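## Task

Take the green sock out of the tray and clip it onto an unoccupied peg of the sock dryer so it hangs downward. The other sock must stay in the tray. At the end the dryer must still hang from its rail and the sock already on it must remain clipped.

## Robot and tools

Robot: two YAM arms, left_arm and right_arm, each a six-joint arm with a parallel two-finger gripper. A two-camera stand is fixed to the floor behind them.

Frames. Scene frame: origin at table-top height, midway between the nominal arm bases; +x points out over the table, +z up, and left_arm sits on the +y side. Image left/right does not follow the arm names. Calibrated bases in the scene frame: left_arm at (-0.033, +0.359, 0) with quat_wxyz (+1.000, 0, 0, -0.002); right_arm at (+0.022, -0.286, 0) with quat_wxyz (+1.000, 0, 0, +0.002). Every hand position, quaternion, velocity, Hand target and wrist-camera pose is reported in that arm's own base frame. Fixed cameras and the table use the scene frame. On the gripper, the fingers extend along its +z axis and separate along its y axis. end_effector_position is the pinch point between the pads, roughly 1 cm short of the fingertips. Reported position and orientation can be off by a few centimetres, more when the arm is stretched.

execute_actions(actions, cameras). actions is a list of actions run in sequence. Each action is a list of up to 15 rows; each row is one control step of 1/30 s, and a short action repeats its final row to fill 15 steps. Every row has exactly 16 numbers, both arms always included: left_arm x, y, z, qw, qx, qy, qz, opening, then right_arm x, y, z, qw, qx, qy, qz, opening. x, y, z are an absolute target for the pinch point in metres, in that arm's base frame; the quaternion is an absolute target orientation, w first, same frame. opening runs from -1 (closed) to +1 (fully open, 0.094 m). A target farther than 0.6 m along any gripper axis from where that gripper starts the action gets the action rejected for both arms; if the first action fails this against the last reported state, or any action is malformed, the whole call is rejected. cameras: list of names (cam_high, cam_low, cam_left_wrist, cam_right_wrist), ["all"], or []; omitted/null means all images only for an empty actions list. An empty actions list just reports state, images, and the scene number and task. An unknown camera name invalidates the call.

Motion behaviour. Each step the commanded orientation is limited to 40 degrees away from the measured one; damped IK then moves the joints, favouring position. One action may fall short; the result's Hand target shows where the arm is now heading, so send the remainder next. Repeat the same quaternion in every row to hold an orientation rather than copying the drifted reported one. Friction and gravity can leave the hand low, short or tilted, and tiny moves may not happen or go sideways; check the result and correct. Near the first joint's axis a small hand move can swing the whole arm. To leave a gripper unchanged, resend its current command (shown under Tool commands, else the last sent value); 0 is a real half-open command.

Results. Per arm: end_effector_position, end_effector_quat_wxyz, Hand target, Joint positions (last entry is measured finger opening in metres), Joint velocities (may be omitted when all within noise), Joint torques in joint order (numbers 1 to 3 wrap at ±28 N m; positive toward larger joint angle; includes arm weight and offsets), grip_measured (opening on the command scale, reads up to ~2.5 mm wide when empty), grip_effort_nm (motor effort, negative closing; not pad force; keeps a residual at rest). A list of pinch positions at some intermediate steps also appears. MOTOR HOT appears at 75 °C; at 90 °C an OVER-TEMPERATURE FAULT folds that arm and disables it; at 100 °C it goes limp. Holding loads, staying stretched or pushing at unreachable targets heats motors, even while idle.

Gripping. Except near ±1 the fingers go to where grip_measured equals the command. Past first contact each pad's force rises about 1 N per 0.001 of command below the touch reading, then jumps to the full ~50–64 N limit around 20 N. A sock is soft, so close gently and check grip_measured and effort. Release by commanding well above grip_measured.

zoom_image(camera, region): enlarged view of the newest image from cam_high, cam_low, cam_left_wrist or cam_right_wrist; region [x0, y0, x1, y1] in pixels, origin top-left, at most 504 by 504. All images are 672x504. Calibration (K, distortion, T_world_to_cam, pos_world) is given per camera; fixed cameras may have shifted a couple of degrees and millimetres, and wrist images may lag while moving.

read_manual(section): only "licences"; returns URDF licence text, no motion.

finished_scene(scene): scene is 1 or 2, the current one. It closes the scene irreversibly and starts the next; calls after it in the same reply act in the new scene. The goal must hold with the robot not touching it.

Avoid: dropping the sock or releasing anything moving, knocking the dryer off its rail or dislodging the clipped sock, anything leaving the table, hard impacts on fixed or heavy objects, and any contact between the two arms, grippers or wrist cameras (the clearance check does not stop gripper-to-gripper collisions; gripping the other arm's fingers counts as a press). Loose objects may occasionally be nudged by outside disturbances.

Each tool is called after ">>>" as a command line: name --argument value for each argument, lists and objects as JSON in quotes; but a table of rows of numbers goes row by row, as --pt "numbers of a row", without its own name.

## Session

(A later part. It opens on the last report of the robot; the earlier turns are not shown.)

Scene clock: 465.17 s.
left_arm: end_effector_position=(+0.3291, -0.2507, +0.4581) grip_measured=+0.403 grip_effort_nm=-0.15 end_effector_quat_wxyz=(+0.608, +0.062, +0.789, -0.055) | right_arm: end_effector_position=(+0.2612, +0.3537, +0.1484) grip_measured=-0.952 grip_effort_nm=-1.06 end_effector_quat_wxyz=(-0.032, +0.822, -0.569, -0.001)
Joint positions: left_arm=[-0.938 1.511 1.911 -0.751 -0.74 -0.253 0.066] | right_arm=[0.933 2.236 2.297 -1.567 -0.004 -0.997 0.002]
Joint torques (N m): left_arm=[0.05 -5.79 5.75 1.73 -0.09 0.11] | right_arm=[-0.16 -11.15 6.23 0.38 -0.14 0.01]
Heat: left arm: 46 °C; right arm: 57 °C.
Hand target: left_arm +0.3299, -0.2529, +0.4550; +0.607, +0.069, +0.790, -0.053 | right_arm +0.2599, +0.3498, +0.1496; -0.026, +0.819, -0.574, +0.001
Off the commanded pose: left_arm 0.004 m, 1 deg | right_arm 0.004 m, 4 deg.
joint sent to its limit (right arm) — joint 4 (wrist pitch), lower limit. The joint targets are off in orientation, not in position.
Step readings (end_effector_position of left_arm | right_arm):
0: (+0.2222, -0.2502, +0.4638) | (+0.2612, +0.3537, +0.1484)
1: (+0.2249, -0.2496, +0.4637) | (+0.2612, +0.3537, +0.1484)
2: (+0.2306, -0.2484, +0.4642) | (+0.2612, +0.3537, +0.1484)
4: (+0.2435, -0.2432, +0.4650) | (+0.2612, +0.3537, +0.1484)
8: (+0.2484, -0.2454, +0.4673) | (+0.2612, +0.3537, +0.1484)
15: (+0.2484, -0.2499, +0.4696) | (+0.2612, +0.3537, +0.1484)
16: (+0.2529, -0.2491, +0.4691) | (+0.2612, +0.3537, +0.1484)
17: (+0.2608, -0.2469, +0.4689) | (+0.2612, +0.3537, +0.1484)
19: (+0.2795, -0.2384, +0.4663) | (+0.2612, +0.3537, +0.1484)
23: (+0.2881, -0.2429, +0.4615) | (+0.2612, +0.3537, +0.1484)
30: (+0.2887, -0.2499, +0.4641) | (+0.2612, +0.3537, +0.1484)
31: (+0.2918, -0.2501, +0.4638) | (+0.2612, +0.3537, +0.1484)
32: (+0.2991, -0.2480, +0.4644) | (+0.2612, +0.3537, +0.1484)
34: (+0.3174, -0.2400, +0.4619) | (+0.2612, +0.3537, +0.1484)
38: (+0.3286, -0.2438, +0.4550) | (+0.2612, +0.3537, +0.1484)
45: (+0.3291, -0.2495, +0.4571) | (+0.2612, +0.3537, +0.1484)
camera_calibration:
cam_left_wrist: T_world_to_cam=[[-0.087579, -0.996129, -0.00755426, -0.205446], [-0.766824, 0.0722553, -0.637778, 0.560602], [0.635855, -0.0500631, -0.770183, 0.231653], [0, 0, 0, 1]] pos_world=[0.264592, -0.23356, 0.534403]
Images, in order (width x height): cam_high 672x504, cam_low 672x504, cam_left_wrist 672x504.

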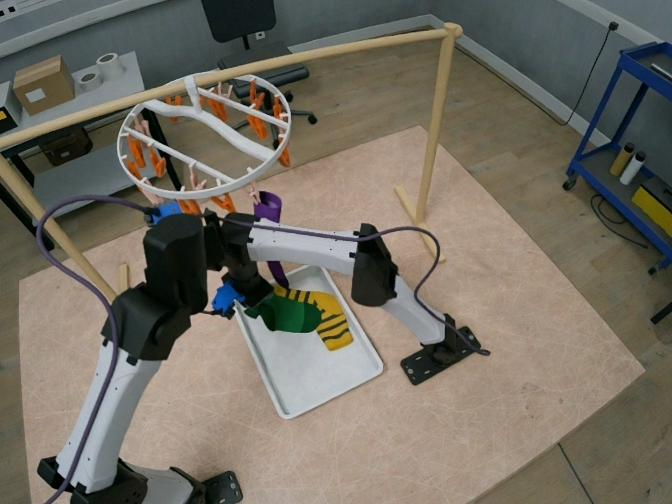

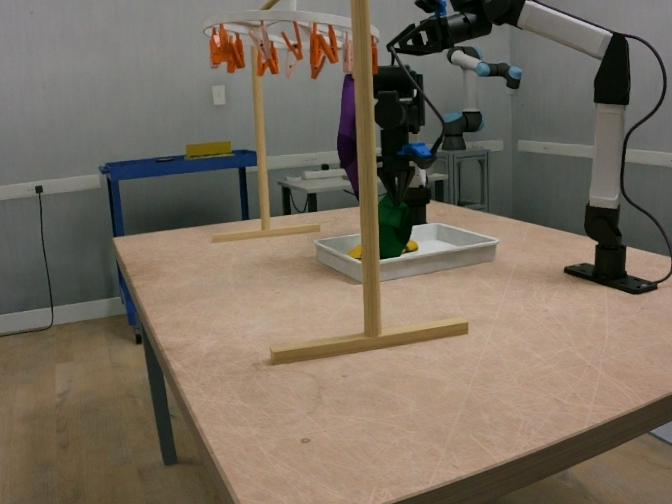

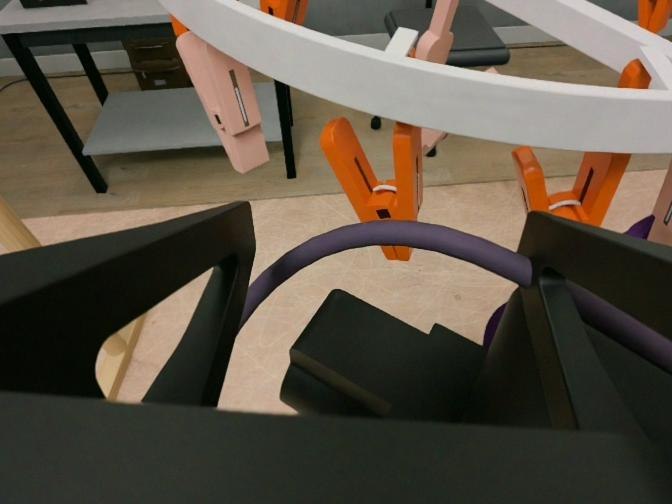

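>>> execute_actions --actions '[[[0.345,-0.256,0.450,0.607,0.069,0.79,-0.053,-0.15, 0.26,0.35,0.15,0,0.819,-0.574,0,-1]],[[0.36,-0.256,0.447,0.607,0.069,0.79,-0.053,-0.15, 0.26,0.35,0.15,0,0.819,-0.574,0,-1]]]' --cameras '["cam_left_wrist"]'

Scene clock: 495.87 s.
left_arm: end_effector_position=(+0.3574, -0.2542, +0.4507) grip_measured=-0.147 grip_effort_nm=-0.15 end_effector_quat_wxyz=(+0.609, +0.063, +0.789, -0.056) | right_arm: end_effector_position=(+0.2612, +0.3537, +0.1484) grip_measured=-0.952 grip_effort_nm=-1.06 end_effector_quat_wxyz=(-0.032, +0.822, -0.569, -0.001)
Joint positions: left_arm=[-0.867 1.558 1.911 -0.681 -0.668 -0.22 0.04] | right_arm=[0.933 2.236 2.297 -1.567 -0.004 -0.997 0.002]
Joint torques (N m): left_arm=[0.29 -6.04 6.28 1.76 -0.09 0.18] | right_arm=[-0.17 -11.12 6.26 0.4 -0.13 0.03]
Heat: left arm: 45 °C; right arm: 60 °C.
Hand target: left_arm +0.3599, -0.2560, +0.4470; +0.607, +0.069, +0.790, -0.053 | right_arm +0.2599, +0.3498, +0.1496; -0.026, +0.819, -0.574, +0.001
Off the commanded pose: left_arm 0.005 m, 1 deg | right_arm 0.004 m, 4 deg.
joint sent to its limit (right arm) — joint 4 (wrist pitch), lower limit. The joint targets are off in orientation, not in position.
Step readings (end_effector_position of left_arm | right_arm):
0: (+0.3291, -0.2508, +0.4581) | (+0.2612, +0.3537, +0.1484)
1: (+0.3306, -0.2504, +0.4582) | (+0.2612, +0.3537, +0.1484)
2: (+0.3328, -0.2508, +0.4587) | (+0.2612, +0.3537, +0.1484)
4: (+0.3373, -0.2505, +0.4578) | (+0.2612, +0.3537, +0.1484)
8: (+0.3416, -0.2519, +0.4555) | (+0.2612, +0.3537, +0.1484)
15: (+0.3418, -0.2534, +0.4563) | (+0.2612, +0.3537, +0.1484)
16: (+0.3439, -0.2523, +0.4560) | (+0.2612, +0.3537, +0.1484)
17: (+0.3461, -0.2526, +0.4563) | (+0.2612, +0.3537, +0.1484)
19: (+0.3516, -0.2514, +0.4545) | (+0.2612, +0.3537, +0.1484)
23: (+0.3572, -0.2524, +0.4500) | (+0.2612, +0.3537, +0.1484)
30: (+0.3574, -0.2539, +0.4504) | (+0.2612, +0.3537, +0.1484)
camera_calibration:
cam_left_wrist: T_world_to_cam=[[-0.09153, -0.99578, -0.00664741, -0.205437], [-0.765921, 0.0746647, -0.638585, 0.57848], [0.636387, -0.0533583, -0.769523, 0.206435], [0, 0, 0, 1]] pos_world=[0.292894, -0.236747, 0.526899]
Images, in order (width x height): cam_left_wrist 672x504.

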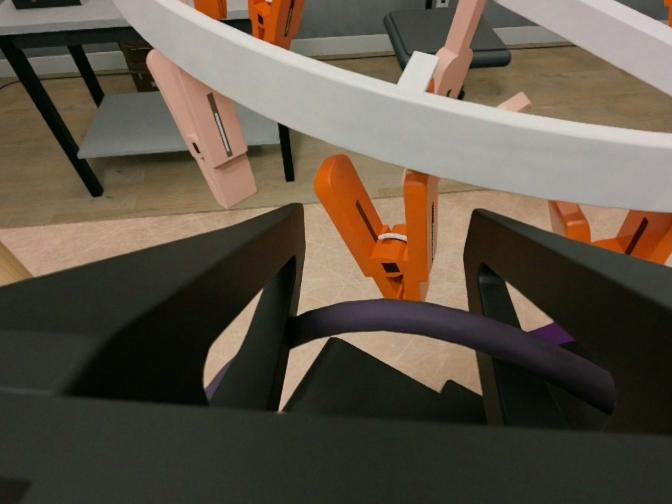

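>>> execute_actions --actions '[[[0.37,-0.258,0.445,0.607,0.069,0.79,-0.053,-0.15, 0.26,0.35,0.15,0,0.819,-0.574,0,-1]],[[0.381,-0.258,0.444,0.607,0.069,0.79,-0.053,-0.15, 0.26,0.35,0.15,0,0.819,-0.574,0,-1]],[[0.381,-0.258,0.444,0.607,0.069,0.79,-0.053,-0.4, 0.26,0.35,0.15,0,0.819,-0.574,0,-1]]]' --cameras '["cam_left_wrist"]'

Scene clock: 512.27 s.
left_arm: end_effector_position=(+0.3793, -0.2580, +0.4356) grip_measured=-0.397 grip_effort_nm=-0.15 end_effector_quat_wxyz=(+0.600, +0.070, +0.795, -0.049) | right_arm: end_effector_position=(+0.2612, +0.3537, +0.1484) grip_measured=-0.952 grip_effort_nm=-1.06 end_effector_quat_wxyz=(-0.032, +0.822, -0.569, -0.001)
Joint positions: left_arm=[-0.82 1.606 1.911 -0.65 -0.623 -0.2 0.028] | right_arm=[0.933 2.236 2.297 -1.567 -0.004 -0.997 0.002]
Joint torques (N m): left_arm=[-0.01 -7.12 7.15 1.72 -0.15 0.04] | right_arm=[-0.23 -11.18 6.15 0.41 -0.13 0.02]
Heat: left arm: 45 °C; right arm: 61 °C.
Hand target: left_arm +0.3793, -0.2580, +0.4356; +0.600, +0.070, +0.795, -0.049 | right_arm +0.2599, +0.3498, +0.1496; -0.026, +0.819, -0.574, +0.001
Off the commanded pose: left_arm 0.009 m, 1 deg | right_arm 0.004 m, 4 deg.
joint sent to its limit (right arm) — joint 4 (wrist pitch), lower limit. The joint targets are off in orientation, not in position.
Step readings (end_effector_position of left_arm | right_arm):
0: (+0.3574, -0.2543, +0.4507) | (+0.2612, +0.3537, +0.1484)
1: (+0.3586, -0.2538, +0.4503) | (+0.2612, +0.3537, +0.1484)
2: (+0.3601, -0.2541, +0.4503) | (+0.2612, +0.3537, +0.1484)
4: (+0.3633, -0.2548, +0.4482) | (+0.2612, +0.3537, +0.1484)
8: (+0.3672, -0.2568, +0.4433) | (+0.2612, +0.3537, +0.1484)
11: (+0.3674, -0.2572, +0.4430) | (+0.2612, +0.3537, +0.1484) HELD (not all sent) left_arm
15: (+0.3674, -0.2575, +0.4433) | (+0.2612, +0.3537, +0.1484) HELD (not all sent) left_arm
16: (+0.3688, -0.2565, +0.4430) | (+0.2612, +0.3537, +0.1484)
17: (+0.3705, -0.2566, +0.4429) | (+0.2612, +0.3537, +0.1484)
19: (+0.3746, -0.2560, +0.4406) | (+0.2612, +0.3537, +0.1484)
23: (+0.3791, -0.2569, +0.4355) | (+0.2612, +0.3537, +0.1484)
24: (+0.3793, -0.2571, +0.4352) | (+0.2612, +0.3537, +0.1484) HELD (not all sent) left_arm
30: (+0.3792, -0.2579, +0.4355) | (+0.2612, +0.3537, +0.1484) HELD (not all sent) left_arm
31: (+0.3792, -0.2579, +0.4355) | (+0.2612, +0.3537, +0.1484) HELD (not all sent) left_arm
32: (+0.3793, -0.2577, +0.4355) | (+0.2612, +0.3537, +0.1484) HELD (not all sent) left_arm
34: (+0.3793, -0.2580, +0.4356) | (+0.2612, +0.3537, +0.1484) HELD (not all sent) left_arm
38: (+0.3793, -0.2580, +0.4356) | (+0.2612, +0.3537, +0.1484) HELD (not all sent) left_arm
45: (+0.3793, -0.2580, +0.4356) | (+0.2612, +0.3537, +0.1484) HELD (not all sent) left_arm
HELD (not all sent) left_arm: steps 11 to 15 and 24 to 45.
pose unreachable (left arm): on one or more control steps of this call, first in action 0 (counted from 0), this arm could not follow its commanded pose, so it was not sent that pose on those steps. On the call's last step it was still not sent that pose. It may still have moved: this result reports where it is.
cause: moving toward the commanded pose would bring a part of the arm too close to another arm (this arm's fingers and the right arm's forearm (the part past joint 3), at the place that arm is still heading or pushing toward).
camera_calibration:
cam_left_wrist: T_world_to_cam=[[-0.0937468, -0.99526, -0.0258762, -0.198002], [-0.777673, 0.0894304, -0.622276, 0.587095], [0.62164, -0.0382131, -0.78237, 0.195892], [0, 0, 0, 1]] pos_world=[0.316232, -0.242082, 0.513471]
Images, in order (width x height): cam_left_wrist 672x504.

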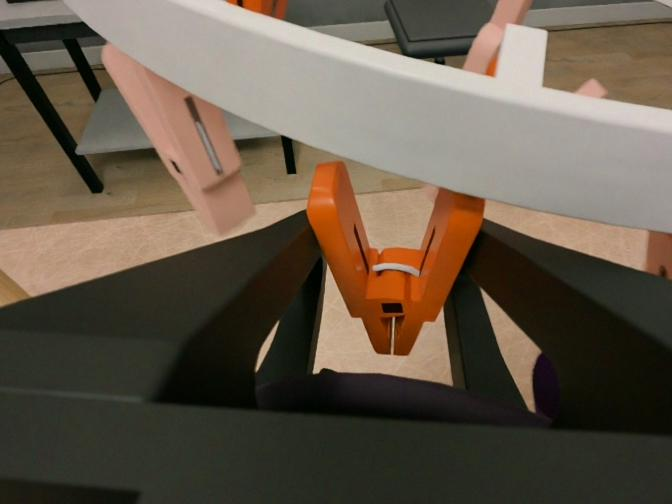

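>>> execute_actions --actions '[[[0.3793,-0.258,0.4356,0.6,0.07,0.795,-0.049,-0.4, 0.2,0.29,0.17,0,0.574,-0.819,0,-1]],[[0.3793,-0.258,0.4356,0.6,0.07,0.795,-0.049,-0.4, 0.18,0.27,0.19,0.243,-0.330,0.908,0.088,-1]],[[0.3793,-0.258,0.4356,0.6,0.07,0.795,-0.049,-0.4, 0.18,0.28,0.22,0.565,-0.143,0.807,0.1,-1]],[[0.3793,-0.258,0.4356,0.6,0.07,0.795,-0.049,-0.4, 0.19,0.31,0.25,0.79,-0.053,0.607,0.069,-1]],[[0.381,-0.258,0.441,0.607,0.069,0.79,-0.053,-0.4, 0.21,0.35,0.27,0.887,0,0.462,0,-1]],[[0.381,-0.258,0.443,0.607,0.069,0.79,-0.053,-0.4, 0.21,0.35,0.27,0.887,0,0.462,0,-1]]]' --cameras '["all"]'

Scene clock: 526.67 s.
left_arm: end_effector_position=(+0.3799, -0.2586, +0.4379) grip_measured=-0.397 grip_effort_nm=-0.15 end_effector_quat_wxyz=(+0.604, +0.067, +0.793, -0.052) | right_arm: end_effector_position=(+0.2085, +0.3493, +0.2663) grip_measured=-0.952 grip_effort_nm=-1.06 end_effector_quat_wxyz=(+0.706, +0.039, +0.707, -0.025)
Joint positions: left_arm=[-0.82 1.606 1.911 -0.639 -0.623 -0.2 0.028] | right_arm=[1.475 1.721 1.105 0.409 1.564 0.228 0.002]
Joint torques (N m): left_arm=[0.34 -6.79 8.76 1.72 -0.09 0.16] | right_arm=[-0.32 -6.79 8.58 1.65 0.13 -0.19]
Heat: left arm: 47 °C; right arm: 60 °C.
Hand target: left_arm +0.3809, -0.2579, +0.4430; +0.607, +0.069, +0.790, -0.053 | right_arm +0.2098, +0.3500, +0.2699; +0.707, +0.049, +0.705, -0.028
Off the commanded pose: left_arm 0.005 m, 1 deg | right_arm 0.004 m, 35 deg.
held back during your reply time (left arm), on 3 control steps: a part of the arm was too close to another arm, or the arm's last command would have brought one too close.
joint sent to its limit (right arm) — joint 5 (wrist yaw), upper limit. The joint targets are off in orientation, not in position.
Step readings (end_effector_position of left_arm | right_arm):
0: (+0.3793, -0.2580, +0.4356) | (+0.2612, +0.3537, +0.1484)
1: (+0.3793, -0.2580, +0.4356) | (+0.2581, +0.3514, +0.1468) HELD (not all sent) left_arm
2: (+0.3793, -0.2580, +0.4356) | (+0.2500, +0.3421, +0.1432) HELD (not all sent) left_arm
4: (+0.3793, -0.2580, +0.4356) | (+0.2283, +0.3148, +0.1425)
8: (+0.3793, -0.2580, +0.4356) | (+0.2075, +0.2926, +0.1596)
15: (+0.3793, -0.2580, +0.4356) | (+0.2008, +0.2898, +0.1706)
16: (+0.3793, -0.2580, +0.4356) | (+0.1996, +0.2888, +0.1680)
17: (+0.3793, -0.2580, +0.4356) | (+0.1955, +0.2839, +0.1620)
19: (+0.3793, -0.2580, +0.4356) | (+0.1756, +0.2580, +0.1589)
23: (+0.3793, -0.2580, +0.4356) | (+0.1578, +0.2433, +0.1864)
30: (+0.3793, -0.2580, +0.4356) | (+0.1652, +0.2605, +0.1906)
31: (+0.3793, -0.2580, +0.4356) | (+0.1674, +0.2634, +0.1898)
32: (+0.3793, -0.2580, +0.4356) | (+0.1673, +0.2669, +0.1899)
34: (+0.3793, -0.2580, +0.4356) | (+0.1487, +0.2680, +0.1909)
38: (+0.3793, -0.2580, +0.4356) | (+0.1426, +0.2707, +0.2005)
45: (+0.3793, -0.2580, +0.4356) | (+0.1664, +0.2761, +0.2056)
46: (+0.3793, -0.2580, +0.4356) | (+0.1686, +0.2784, +0.2089)
47: (+0.3793, -0.2580, +0.4356) | (+0.1693, +0.2832, +0.2161)
49: (+0.3793, -0.2580, +0.4356) | (+0.1663, +0.2995, +0.2205)
53: (+0.3793, -0.2580, +0.4356) | (+0.1754, +0.3118, +0.2150)
60: (+0.3793, -0.2580, +0.4356) | (+0.1868, +0.3104, +0.2370)
61: (+0.3794, -0.2581, +0.4358) | (+0.1894, +0.3121, +0.2398)
62: (+0.3795, -0.2582, +0.4362) | (+0.1929, +0.3201, +0.2488)
64: (+0.3796, -0.2583, +0.4368) | (+0.2011, +0.3447, +0.2577)
68: (+0.3798, -0.2585, +0.4376) | (+0.2078, +0.3536, +0.2613)
75: (+0.3799, -0.2586, +0.4379) | (+0.2086, +0.3501, +0.2656)
76: (+0.3799, -0.2586, +0.4379) | (+0.2086, +0.3500, +0.2657)
77: (+0.3799, -0.2586, +0.4379) | (+0.2086, +0.3499, +0.2658)
79: (+0.3799, -0.2586, +0.4379) | (+0.2086, +0.3496, +0.2660)
83: (+0.3799, -0.2586, +0.4379) | (+0.2085, +0.3495, +0.2662)
90: (+0.3799, -0.2586, +0.4379) | (+0.2085, +0.3493, +0.2663)
HELD (not all sent) left_arm: steps 1 to 3.
pose unreachable (left arm): on one or more control steps of this call, first in action 0 (counted from 0), this arm could not follow its commanded pose, so it was not sent that pose on those steps. It may still have moved: this result reports where it is.
cause: moving toward the commanded pose would bring a part of the arm too close to another arm (this arm's gripper housing and the right arm's forearm (the part past joint 3), under 1 mm apart when this arm was first held).
camera_calibration:
cam_left_wrist: T_world_to_cam=[[-0.0936382, -0.995433, -0.0185753, -0.201783], [-0.772917, 0.0844415, -0.628864, 0.588741], [0.62756, -0.0445285, -0.777294, 0.191116], [0, 0, 0, 1]] pos_world=[0.316217, -0.242066, 0.515043]
cam_right_wrist: T_world_to_cam=[[-0.0647845, -0.996623, -0.0504584, 0.381367], [-0.599429, 0.0792912, -0.796491, 0.308168], [0.797802, -0.0213541, -0.602541, 0.101275], [0, 0, 0, 1]] pos_world=[0.128634, 0.357807, 0.325718]

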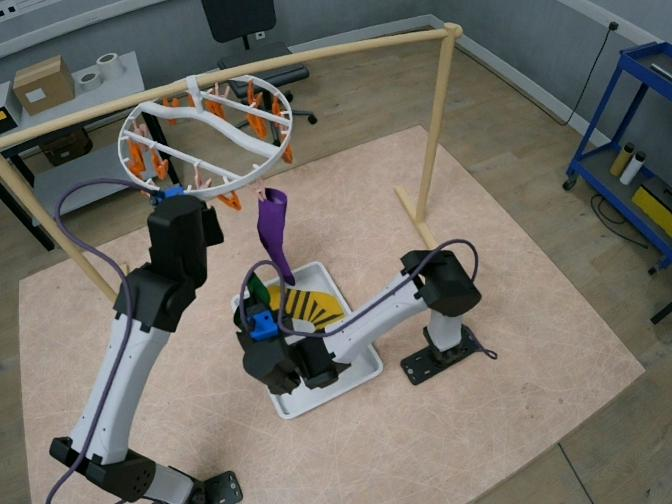

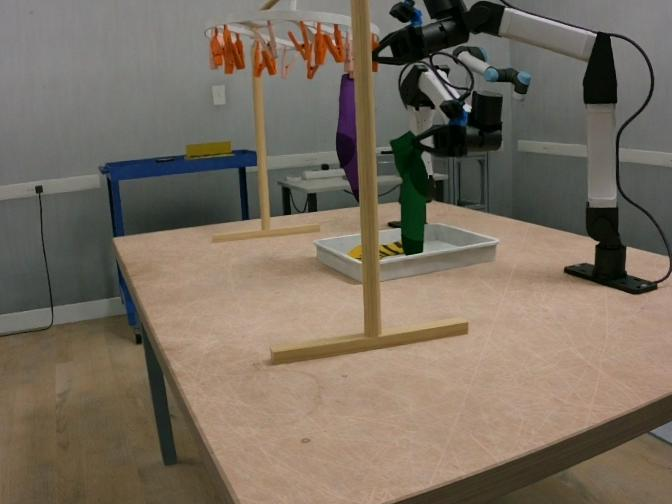

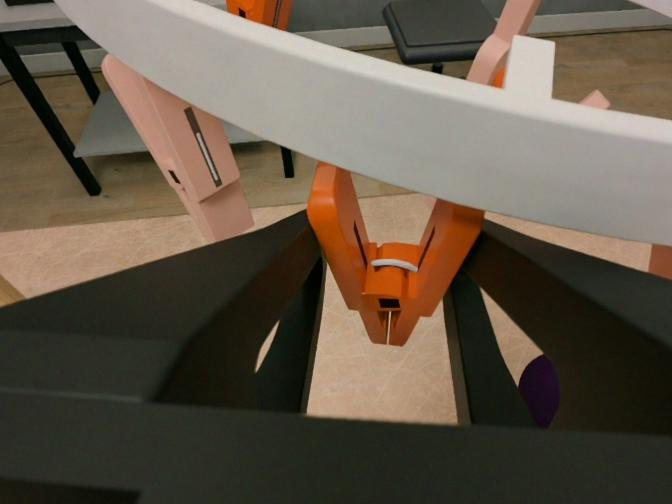

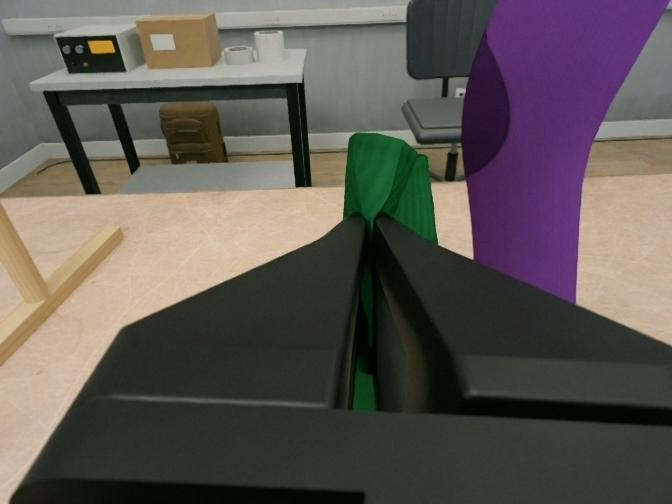

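>>> execute_actions --actions '[[[0.381,-0.258,0.447,0.535,0.066,0.841,-0.042,-0.4, 0.215,0.345,0.28,0.85,0.05,0.5,0.12,-1]],[[0.381,-0.258,0.447,0.535,0.066,0.841,-0.042,-0.55, 0.22,0.34,0.29,0.866,-0.10,0.45,0.192,-1]],[[0.381,-0.258,0.447,0.535,0.066,0.841,-0.042,-0.68, 0.22,0.34,0.29,0.866,-0.10,0.45,0.192,-1]]]' --cameras '["all"]'

Scene clock: 540.00 s.
left_arm: end_effector_position=(+0.3792, -0.2606, +0.4471) grip_measured=-0.571 grip_effort_nm=-1.02 end_effector_quat_wxyz=(+0.538, +0.072, +0.839, -0.042) | right_arm: end_effector_position=(+0.2199, +0.3391, +0.2954) grip_measured=-0.953 grip_effort_nm=-1.06 end_effector_quat_wxyz=(+0.801, -0.144, +0.544, +0.202)
Joint positions: left_arm=[-0.811 1.853 2.463 -1.133 -0.58 -0.297 0.02] | right_arm=[1.279 1.615 0.573 1.545 0.707 -0.354 0.002]
Joint torques (N m): left_arm=[0.58 -7.12 7.95 1.48 -0.16 -0.09] | right_arm=[-0.68 -4.64 4.52 1.76 -0.45 -0.2]
Heat: left arm: 48 °C; right arm: 55 °C.
Hand target: left_arm +0.3810, -0.2580, +0.4469; +0.536, +0.066, +0.841, -0.042 | right_arm +0.2200, +0.3399, +0.2904; +0.802, -0.155, +0.542, +0.199
Off the commanded pose: left_arm 0.003 m, 1 deg | right_arm 0.005 m, 14 deg.
joint sent to its limit (right arm) — joint 4 (wrist pitch), upper limit. The joint targets are off in orientation, not in position.
Step readings (end_effector_position of left_arm | right_arm):
0: (+0.3799, -0.2586, +0.4379) | (+0.2085, +0.3494, +0.2663)
1: (+0.3796, -0.2585, +0.4382) | (+0.2093, +0.3492, +0.2664)
2: (+0.3810, -0.2599, +0.4424) | (+0.2101, +0.3486, +0.2662)
4: (+0.3823, -0.2633, +0.4512) | (+0.2116, +0.3459, +0.2682)
8: (+0.3810, -0.2633, +0.4571) | (+0.2134, +0.3444, +0.2734)
15: (+0.3815, -0.2616, +0.4530) | (+0.2134, +0.3456, +0.2702)
16: (+0.3812, -0.2618, +0.4513) | (+0.2145, +0.3456, +0.2693)
17: (+0.3811, -0.2617, +0.4497) | (+0.2141, +0.3428, +0.2668)
19: (+0.3813, -0.2623, +0.4486) | (+0.2158, +0.3303, +0.2688)
23: (+0.3811, -0.2624, +0.4489) | (+0.2213, +0.3210, +0.2796)
30: (+0.3802, -0.2615, +0.4496) | (+0.2252, +0.3297, +0.2662)
31: (+0.3800, -0.2615, +0.4493) | (+0.2256, +0.3316, +0.2657)
32: (+0.3799, -0.2614, +0.4490) | (+0.2259, +0.3330, +0.2668)
34: (+0.3798, -0.2612, +0.4486) | (+0.2254, +0.3344, +0.2737)
38: (+0.3795, -0.2609, +0.4479) | (+0.2238, +0.3351, +0.2862)
45: (+0.3792, -0.2606, +0.4473) | (+0.2211, +0.3377, +0.2936)
camera_calibration:
cam_left_wrist: T_world_to_cam=[[-0.0944522, -0.994747, -0.0394574, -0.193766], [-0.862097, 0.10155, -0.496464, 0.573322], [0.497863, -0.012876, -0.86716, 0.296268], [0, 0, 0, 1]] pos_world=[0.328457, -0.247154, 0.5339]
cam_right_wrist: T_world_to_cam=[[0.511025, -0.85952, -0.00894256, 0.187929], [-0.235254, -0.129848, -0.963221, 0.379107], [0.826746, 0.494333, -0.268561, -0.170302], [0, 0, 0, 1]] pos_world=[0.133946, 0.294941, 0.321108]

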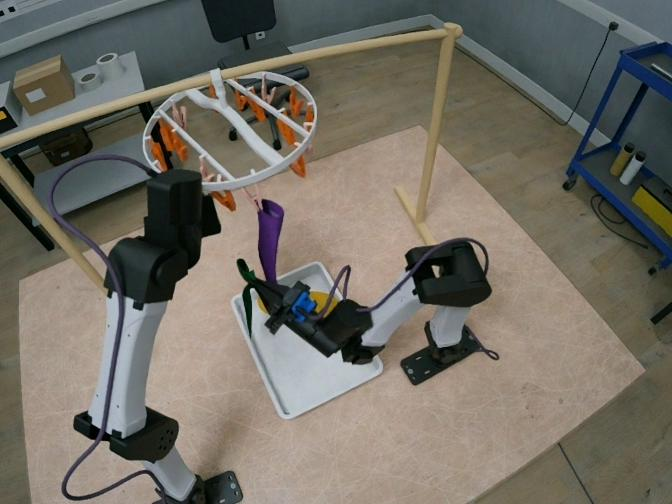

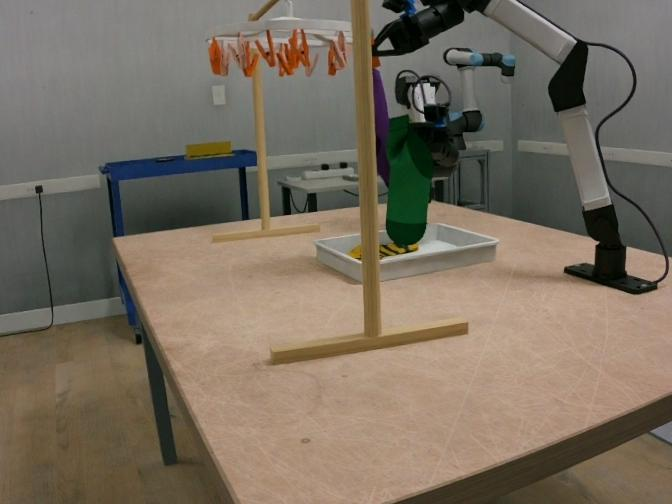

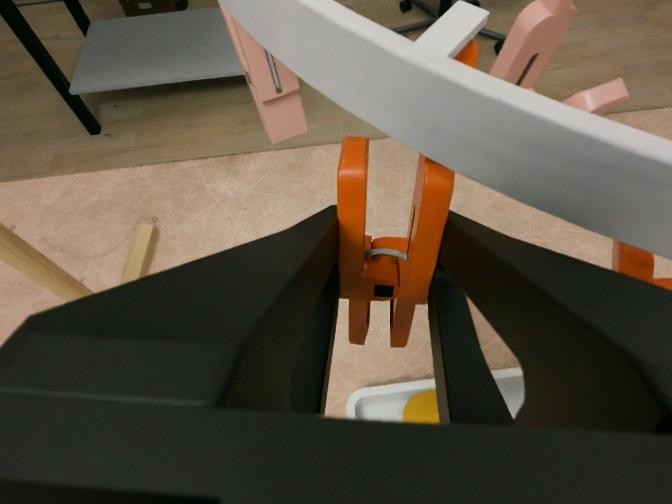

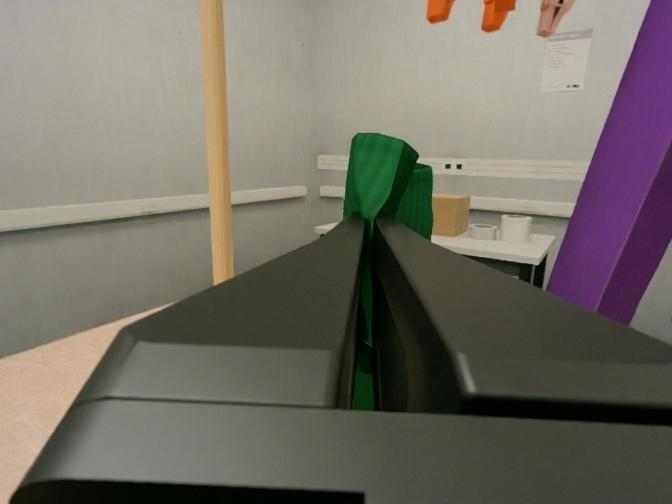

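>>> execute_actions --actions '[[[0.381,-0.258,0.447,0.535,0.066,0.841,-0.042,-0.68, 0.26,0.35,0.30,0.891,-0.057,0.434,0.118,-1]],[[0.381,-0.258,0.447,0.535,0.066,0.841,-0.042,-0.68, 0.29,0.37,0.32,0.891,-0.057,0.434,0.118,-1]],[[0.381,-0.258,0.447,0.535,0.066,0.841,-0.042,-0.68, 0.305,0.38,0.34,0.891,-0.057,0.434,0.118,-1]]]' --cameras '["all"]'

Scene clock: 554.50 s.
left_arm: end_effector_position=(+0.3791, -0.2605, +0.4470) grip_measured=-0.571 grip_effort_nm=-1.02 end_effector_quat_wxyz=(+0.538, +0.072, +0.839, -0.042) | right_arm: end_effector_position=(+0.3030, +0.3742, +0.3416) grip_measured=-0.953 grip_effort_nm=-1.06 end_effector_quat_wxyz=(+0.852, -0.085, +0.500, +0.131)
Joint positions: left_arm=[-0.811 1.853 2.463 -1.133 -0.58 -0.297 0.02] | right_arm=[1.119 1.895 1.005 1.562 0.677 -0.478 0.002]
Joint torques (N m): left_arm=[0.57 -7.12 7.97 1.49 -0.17 -0.09] | right_arm=[-0.38 -6.93 7.51 1.38 -0.51 -0.19]
Heat: left arm: 46 °C; right arm: 50 °C.
Hand target: left_arm +0.3810, -0.2580, +0.4469; +0.536, +0.066, +0.841, -0.042 | right_arm +0.3050, +0.3800, +0.3403; +0.853, -0.094, +0.497, +0.128
Off the commanded pose: left_arm 0.003 m, 1 deg | right_arm 0.006 m, 10 deg.
joint read past its limit (right arm) — joint 4 (wrist pitch), upper limit.
joint sent to its limit (right arm) — joint 4 (wrist pitch), upper limit. The joint targets are off in orientation, not in position.
Step readings (end_effector_position of left_arm | right_arm):
0: (+0.3791, -0.2605, +0.4470) | (+0.2198, +0.3391, +0.2955)
1: (+0.3791, -0.2605, +0.4470) | (+0.2226, +0.3398, +0.2963)
2: (+0.3791, -0.2605, +0.4470) | (+0.2305, +0.3423, +0.2990)
4: (+0.3791, -0.2605, +0.4470) | (+0.2475, +0.3471, +0.3007)
8: (+0.3791, -0.2605, +0.4470) | (+0.2574, +0.3490, +0.2993)
15: (+0.3791, -0.2605, +0.4470) | (+0.2578, +0.3486, +0.3001)
16: (+0.3791, -0.2605, +0.4470) | (+0.2608, +0.3487, +0.3012)
17: (+0.3791, -0.2605, +0.4470) | (+0.2659, +0.3531, +0.3065)
19: (+0.3791, -0.2605, +0.4470) | (+0.2796, +0.3600, +0.3164)
23: (+0.3791, -0.2605, +0.4470) | (+0.2895, +0.3624, +0.3209)
30: (+0.3791, -0.2605, +0.4470) | (+0.2897, +0.3630, +0.3205)
31: (+0.3791, -0.2605, +0.4470) | (+0.2916, +0.3631, +0.3218)
32: (+0.3791, -0.2605, +0.4470) | (+0.2940, +0.3665, +0.3264)
34: (+0.3791, -0.2605, +0.4470) | (+0.2993, +0.3714, +0.3361)
38: (+0.3791, -0.2605, +0.4470) | (+0.3030, +0.3728, +0.3426)
45: (+0.3791, -0.2605, +0.4470) | (+0.3031, +0.3740, +0.3415)
camera_calibration:
cam_left_wrist: T_world_to_cam=[[-0.0944888, -0.994722, -0.0399897, -0.193469], [-0.862358, 0.101854, -0.495948, 0.57316], [0.497404, -0.0123761, -0.867431, 0.296601], [0, 0, 0, 1]] pos_world=[0.328458, -0.247156, 0.533801]
cam_right_wrist: T_world_to_cam=[[0.341625, -0.939835, -0.00156485, 0.254937], [-0.132512, -0.0465188, -0.990089, 0.394522], [0.930448, 0.338447, -0.140431, -0.260861], [0, 0, 0, 1]] pos_world=[0.207904, 0.346239, 0.354378]

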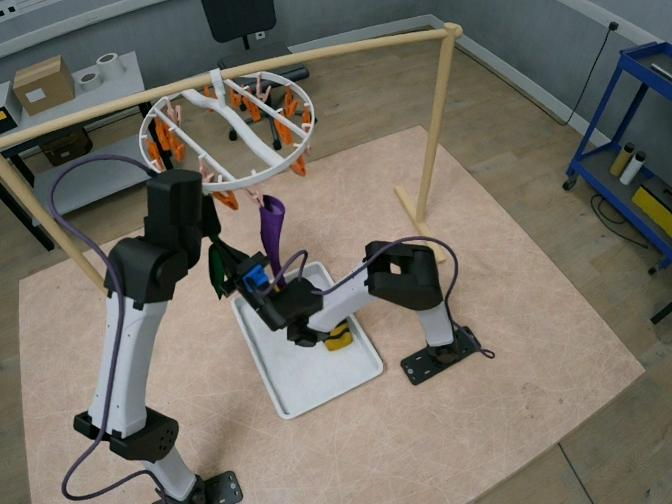

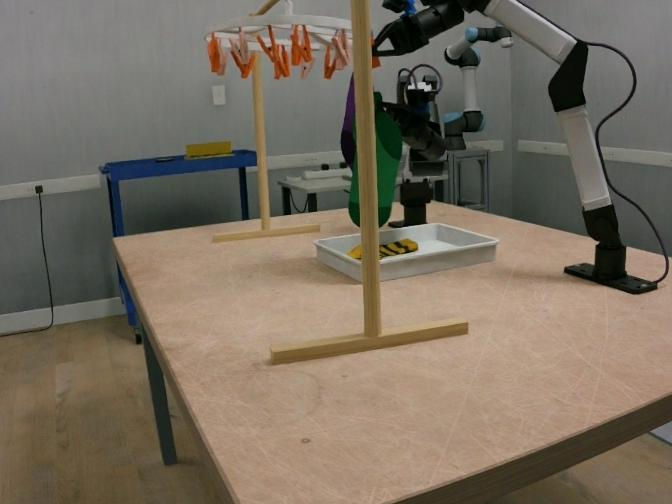

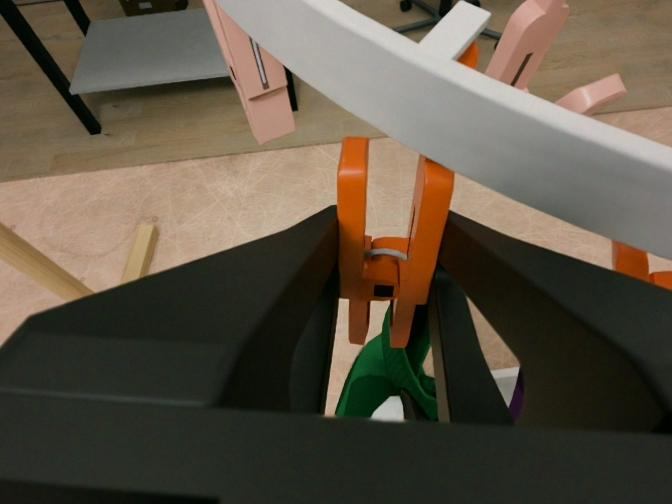

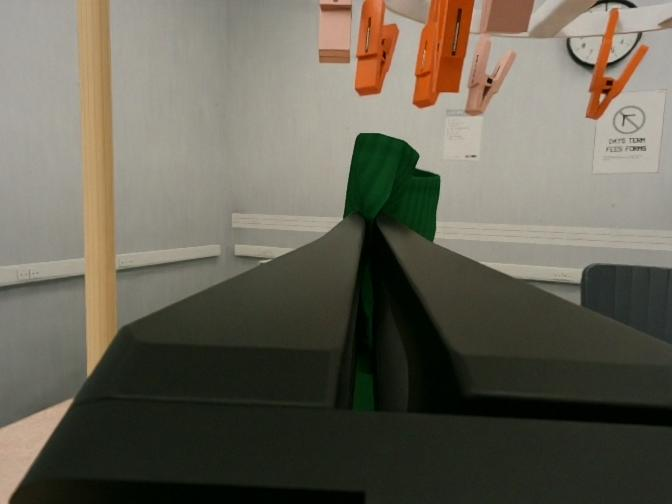

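>>> zoom_image --camera "cam_left_wrist" --region '[320, 220, 460, 440]'

>>> zoom_image --camera "cam_right_wrist" --region '[280, 0, 520, 240]'

>>> zoom_image --camera "cam_low" --region '[310, 0, 490, 140]'

Scaled by 2.291.

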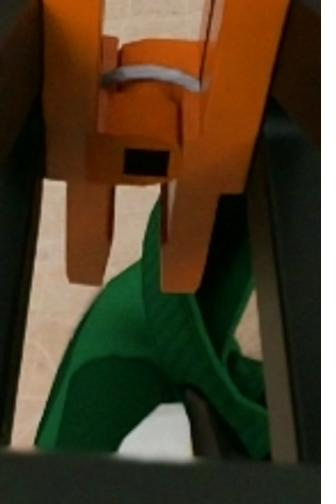

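Scaled by 2.100.

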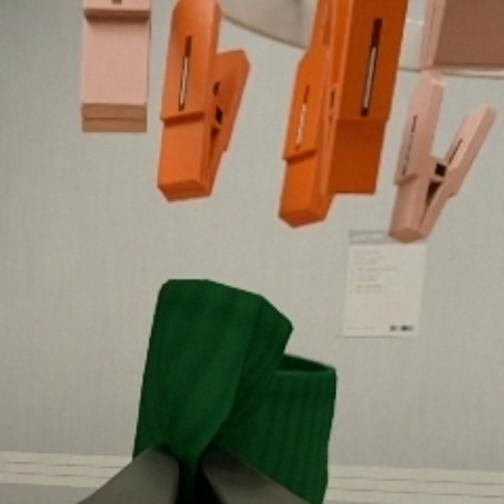

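Scaled by 2.800.

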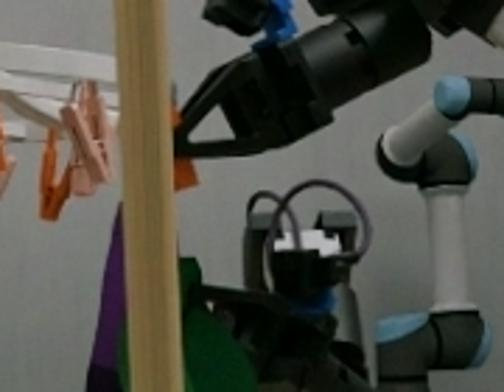

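>>> execute_actions --actions '[[[0.381,-0.258,0.447,0.535,0.066,0.841,-0.042,-0.68, 0.302,0.392,0.343,0.878,-0.02,0.478,0.03,-1]],[[0.381,-0.258,0.447,0.535,0.066,0.841,-0.042,-0.68, 0.298,0.402,0.348,0.88,0,0.475,0,-1]],[[0.381,-0.258,0.447,0.535,0.066,0.841,-0.042,-0.68, 0.298,0.402,0.353,0.88,0,0.475,0,-1]]]' --cameras '["all"]'

>>> zoom_image --camera "cam_left_wrist" --region '[320, 220, 460, 440]'

>>> zoom_image --camera "cam_low" --region '[310, 0, 490, 140]'

Scene clock: 569.60 s.
left_arm: end_effector_position=(+0.3791, -0.2605, +0.4470) grip_measured=-0.571 grip_effort_nm=-1.02 end_effector_quat_wxyz=(+0.538, +0.072, +0.839, -0.042) | right_arm: end_effector_position=(+0.2960, +0.3990, +0.3576) grip_measured=-0.953 grip_effort_nm=-1.06 end_effector_quat_wxyz=(+0.847, -0.046, +0.529, +0.032)
Joint positions: left_arm=[-0.811 1.853 2.463 -1.133 -0.58 -0.297 0.02] | right_arm=[1.216 2.016 1.264 1.561 0.925 -0.746 0.002]
Joint torques (N m): left_arm=[0.57 -7.12 7.99 1.49 -0.17 -0.1] | right_arm=[0.02 -8.01 7.68 1.08 -0.29 -0.22]
Heat: left arm: 45 °C; right arm: 49 °C.
Hand target: left_arm +0.3810, -0.2580, +0.4469; +0.536, +0.066, +0.841, -0.042 | right_arm +0.2982, +0.4019, +0.3534; +0.844, -0.046, +0.534, +0.025
Off the commanded pose: left_arm 0.003 m, 1 deg | right_arm 0.006 m, 10 deg.
joint read past its limit (right arm) — joint 4 (wrist pitch), upper limit.
joint sent to its limit (right arm) — joint 4 (wrist pitch), upper limit. The joint targets are off in orientation, not in position.
Step readings (end_effector_position of left_arm | right_arm):
0: (+0.3791, -0.2605, +0.4470) | (+0.3029, +0.3742, +0.3416)
1: (+0.3791, -0.2605, +0.4470) | (+0.3037, +0.3745, +0.3416)
2: (+0.3791, -0.2605, +0.4470) | (+0.3046, +0.3779, +0.3444)
4: (+0.3791, -0.2605, +0.4470) | (+0.3000, +0.3898, +0.3494)
8: (+0.3791, -0.2605, +0.4470) | (+0.2932, +0.3969, +0.3504)
15: (+0.3791, -0.2605, +0.4470) | (+0.2960, +0.3923, +0.3482)
16: (+0.3791, -0.2605, +0.4470) | (+0.2960, +0.3927, +0.3483)
17: (+0.3791, -0.2605, +0.4470) | (+0.2974, +0.3942, +0.3503)
19: (+0.3791, -0.2605, +0.4470) | (+0.2970, +0.3986, +0.3537)
23: (+0.3791, -0.2605, +0.4470) | (+0.2952, +0.4003, +0.3546)
30: (+0.3791, -0.2605, +0.4470) | (+0.2958, +0.3988, +0.3536)
31: (+0.3791, -0.2605, +0.4470) | (+0.2959, +0.3988, +0.3537)
32: (+0.3791, -0.2605, +0.4470) | (+0.2960, +0.3989, +0.3546)
34: (+0.3791, -0.2605, +0.4470) | (+0.2960, +0.3990, +0.3565)
38: (+0.3791, -0.2605, +0.4470) | (+0.2960, +0.3990, +0.3576)
45: (+0.3791, -0.2605, +0.4470) | (+0.2960, +0.3990, +0.3576)
camera_calibration:
cam_left_wrist: T_world_to_cam=[[-0.0944888, -0.994722, -0.0399897, -0.193469], [-0.862358, 0.101854, -0.495948, 0.57316], [0.497404, -0.0123761, -0.867431, 0.296601], [0, 0, 0, 1]] pos_world=[0.328458, -0.247156, 0.533801]
cam_right_wrist: T_world_to_cam=[[0.138805, -0.989973, 0.02622, 0.350765], [-0.190259, -0.0526408, -0.980322, 0.426666], [0.971872, 0.131085, -0.195658, -0.170349], [0, 0, 0, 1]] pos_world=[0.198047, 0.392038, 0.375743]

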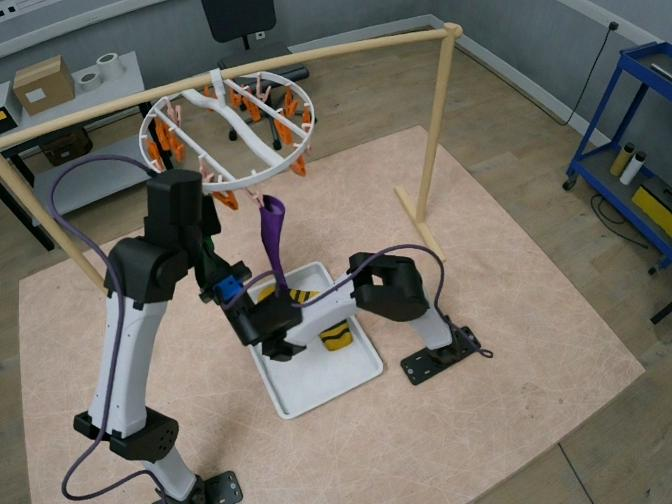

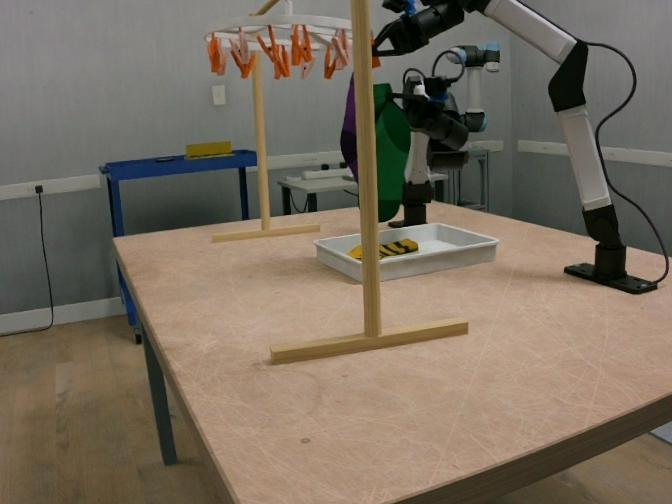

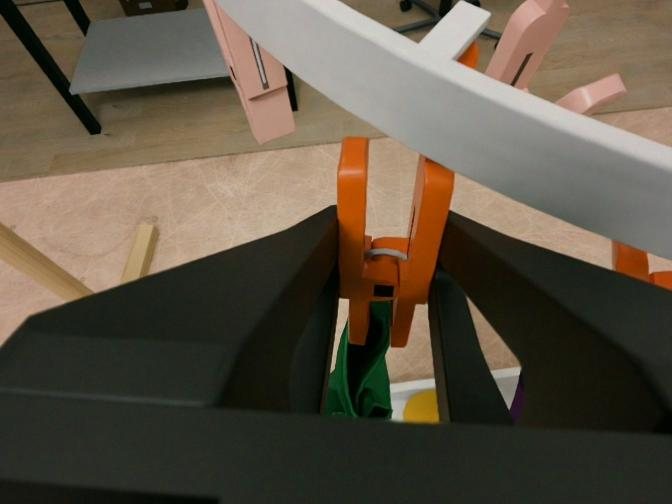

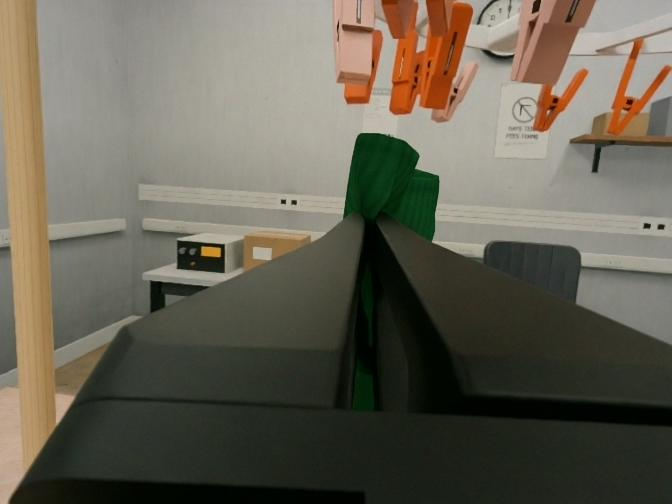

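Scaled by 2.291.

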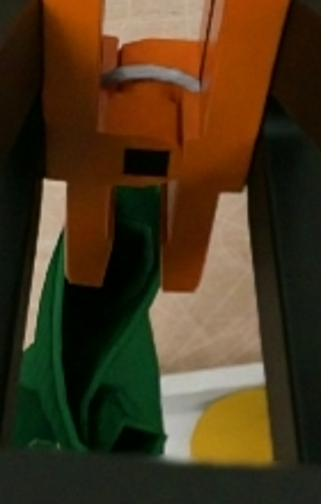

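Scaled by 2.800.

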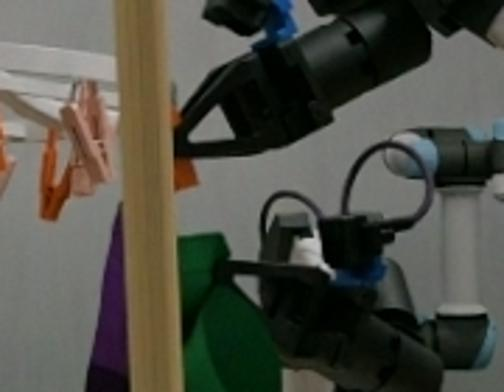

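>>> execute_actions --actions '[[[0.381,-0.258,0.447,0.535,0.066,0.841,-0.042,-0.68, 0.285,0.408,0.353,0.85,-0.046,0.525,0.03,-1]],[[0.381,-0.258,0.447,0.535,0.066,0.841,-0.042,-0.68, 0.285,0.408,0.366,0.85,-0.046,0.525,0.03,-1]]]' --cameras '["cam_left_wrist","cam_right_wrist"]'

>>> zoom_image --camera "cam_left_wrist" --region '[320, 220, 460, 440]'

Scene clock: 584.83 s.
left_arm: end_effector_position=(+0.3791, -0.2605, +0.4470) grip_measured=-0.571 grip_effort_nm=-1.02 end_effector_quat_wxyz=(+0.538, +0.072, +0.839, -0.042) | right_arm: end_effector_position=(+0.2835, +0.4075, +0.3651) grip_measured=-0.953 grip_effort_nm=-1.06 end_effector_quat_wxyz=(+0.848, -0.052, +0.525, +0.037)
Joint positions: left_arm=[-0.811 1.853 2.463 -1.133 -0.58 -0.297 0.02] | right_arm=[1.248 2.016 1.288 1.561 0.93 -0.778 0.002]
Joint torques (N m): left_arm=[0.57 -7.13 7.98 1.48 -0.17 -0.1] | right_arm=[-0.06 -8.96 7.73 1.01 -0.33 -0.2]
Heat: left arm: 45 °C; right arm: 48 °C.
Hand target: left_arm +0.3810, -0.2580, +0.4469; +0.536, +0.066, +0.841, -0.042 | right_arm +0.2851, +0.4079, +0.3662; +0.847, -0.049, +0.528, +0.032
Off the commanded pose: left_arm 0.003 m, 1 deg | right_arm 0.002 m, 1 deg.
joint read past its limit (right arm) — joint 4 (wrist pitch), upper limit.
joint sent to its limit (right arm) — joint 4 (wrist pitch), upper limit. The joint targets still meet the commanded pose.
Step readings (end_effector_position of left_arm | right_arm):
0: (+0.3791, -0.2605, +0.4470) | (+0.2960, +0.3990, +0.3576)
1: (+0.3791, -0.2605, +0.4470) | (+0.2947, +0.3999, +0.3576)
2: (+0.3791, -0.2605, +0.4470) | (+0.2934, +0.4007, +0.3574)
4: (+0.3791, -0.2605, +0.4470) | (+0.2894, +0.4036, +0.3572)
8: (+0.3791, -0.2605, +0.4470) | (+0.2837, +0.4076, +0.3572)
15: (+0.3791, -0.2605, +0.4470) | (+0.2835, +0.4077, +0.3572)
16: (+0.3791, -0.2605, +0.4470) | (+0.2836, +0.4076, +0.3578)
17: (+0.3791, -0.2605, +0.4470) | (+0.2836, +0.4076, +0.3594)
19: (+0.3791, -0.2605, +0.4470) | (+0.2835, +0.4075, +0.3631)
23: (+0.3791, -0.2605, +0.4470) | (+0.2835, +0.4075, +0.3651)
30: (+0.3791, -0.2605, +0.4470) | (+0.2835, +0.4075, +0.3651)
camera_calibration:
cam_left_wrist: T_world_to_cam=[[-0.0944888, -0.994722, -0.0399897, -0.193469], [-0.862358, 0.101854, -0.495948, 0.57316], [0.497404, -0.0123761, -0.867431, 0.296601], [0, 0, 0, 1]] pos_world=[0.328458, -0.247156, 0.533801]
cam_right_wrist: T_world_to_cam=[[0.152688, -0.987706, 0.0335136, 0.353127], [-0.18134, -0.0613363, -0.981506, 0.433596], [0.971495, 0.143787, -0.188476, -0.165447], [0, 0, 0, 1]] pos_world=[0.185441, 0.39917, 0.382559]
Images, in order (width x height): cam_left_wrist 672x504, cam_right_wrist 672x504.

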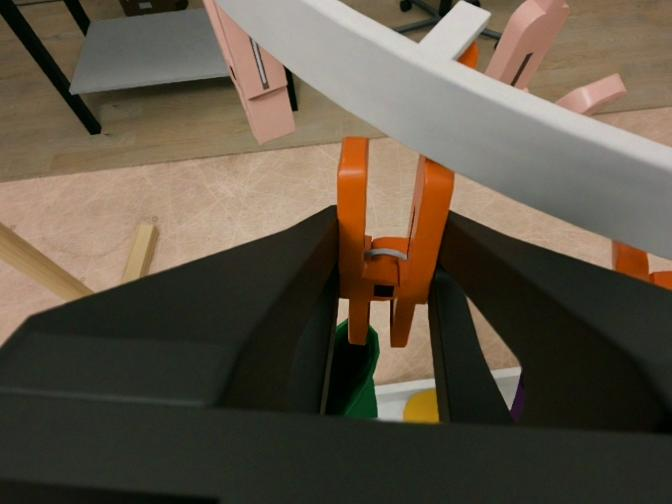

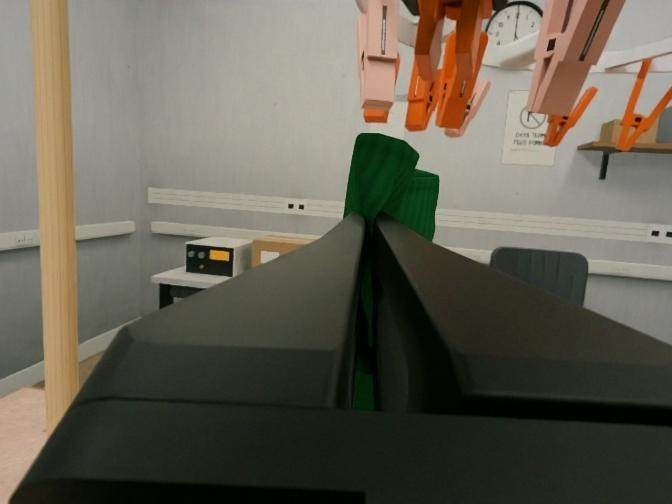

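Scaled by 2.291.

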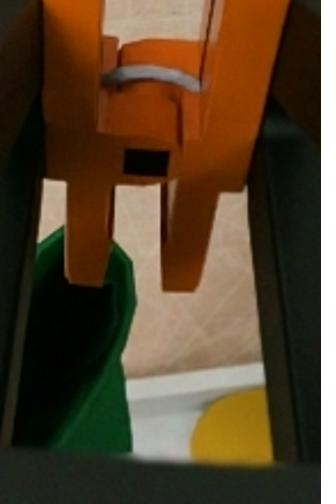

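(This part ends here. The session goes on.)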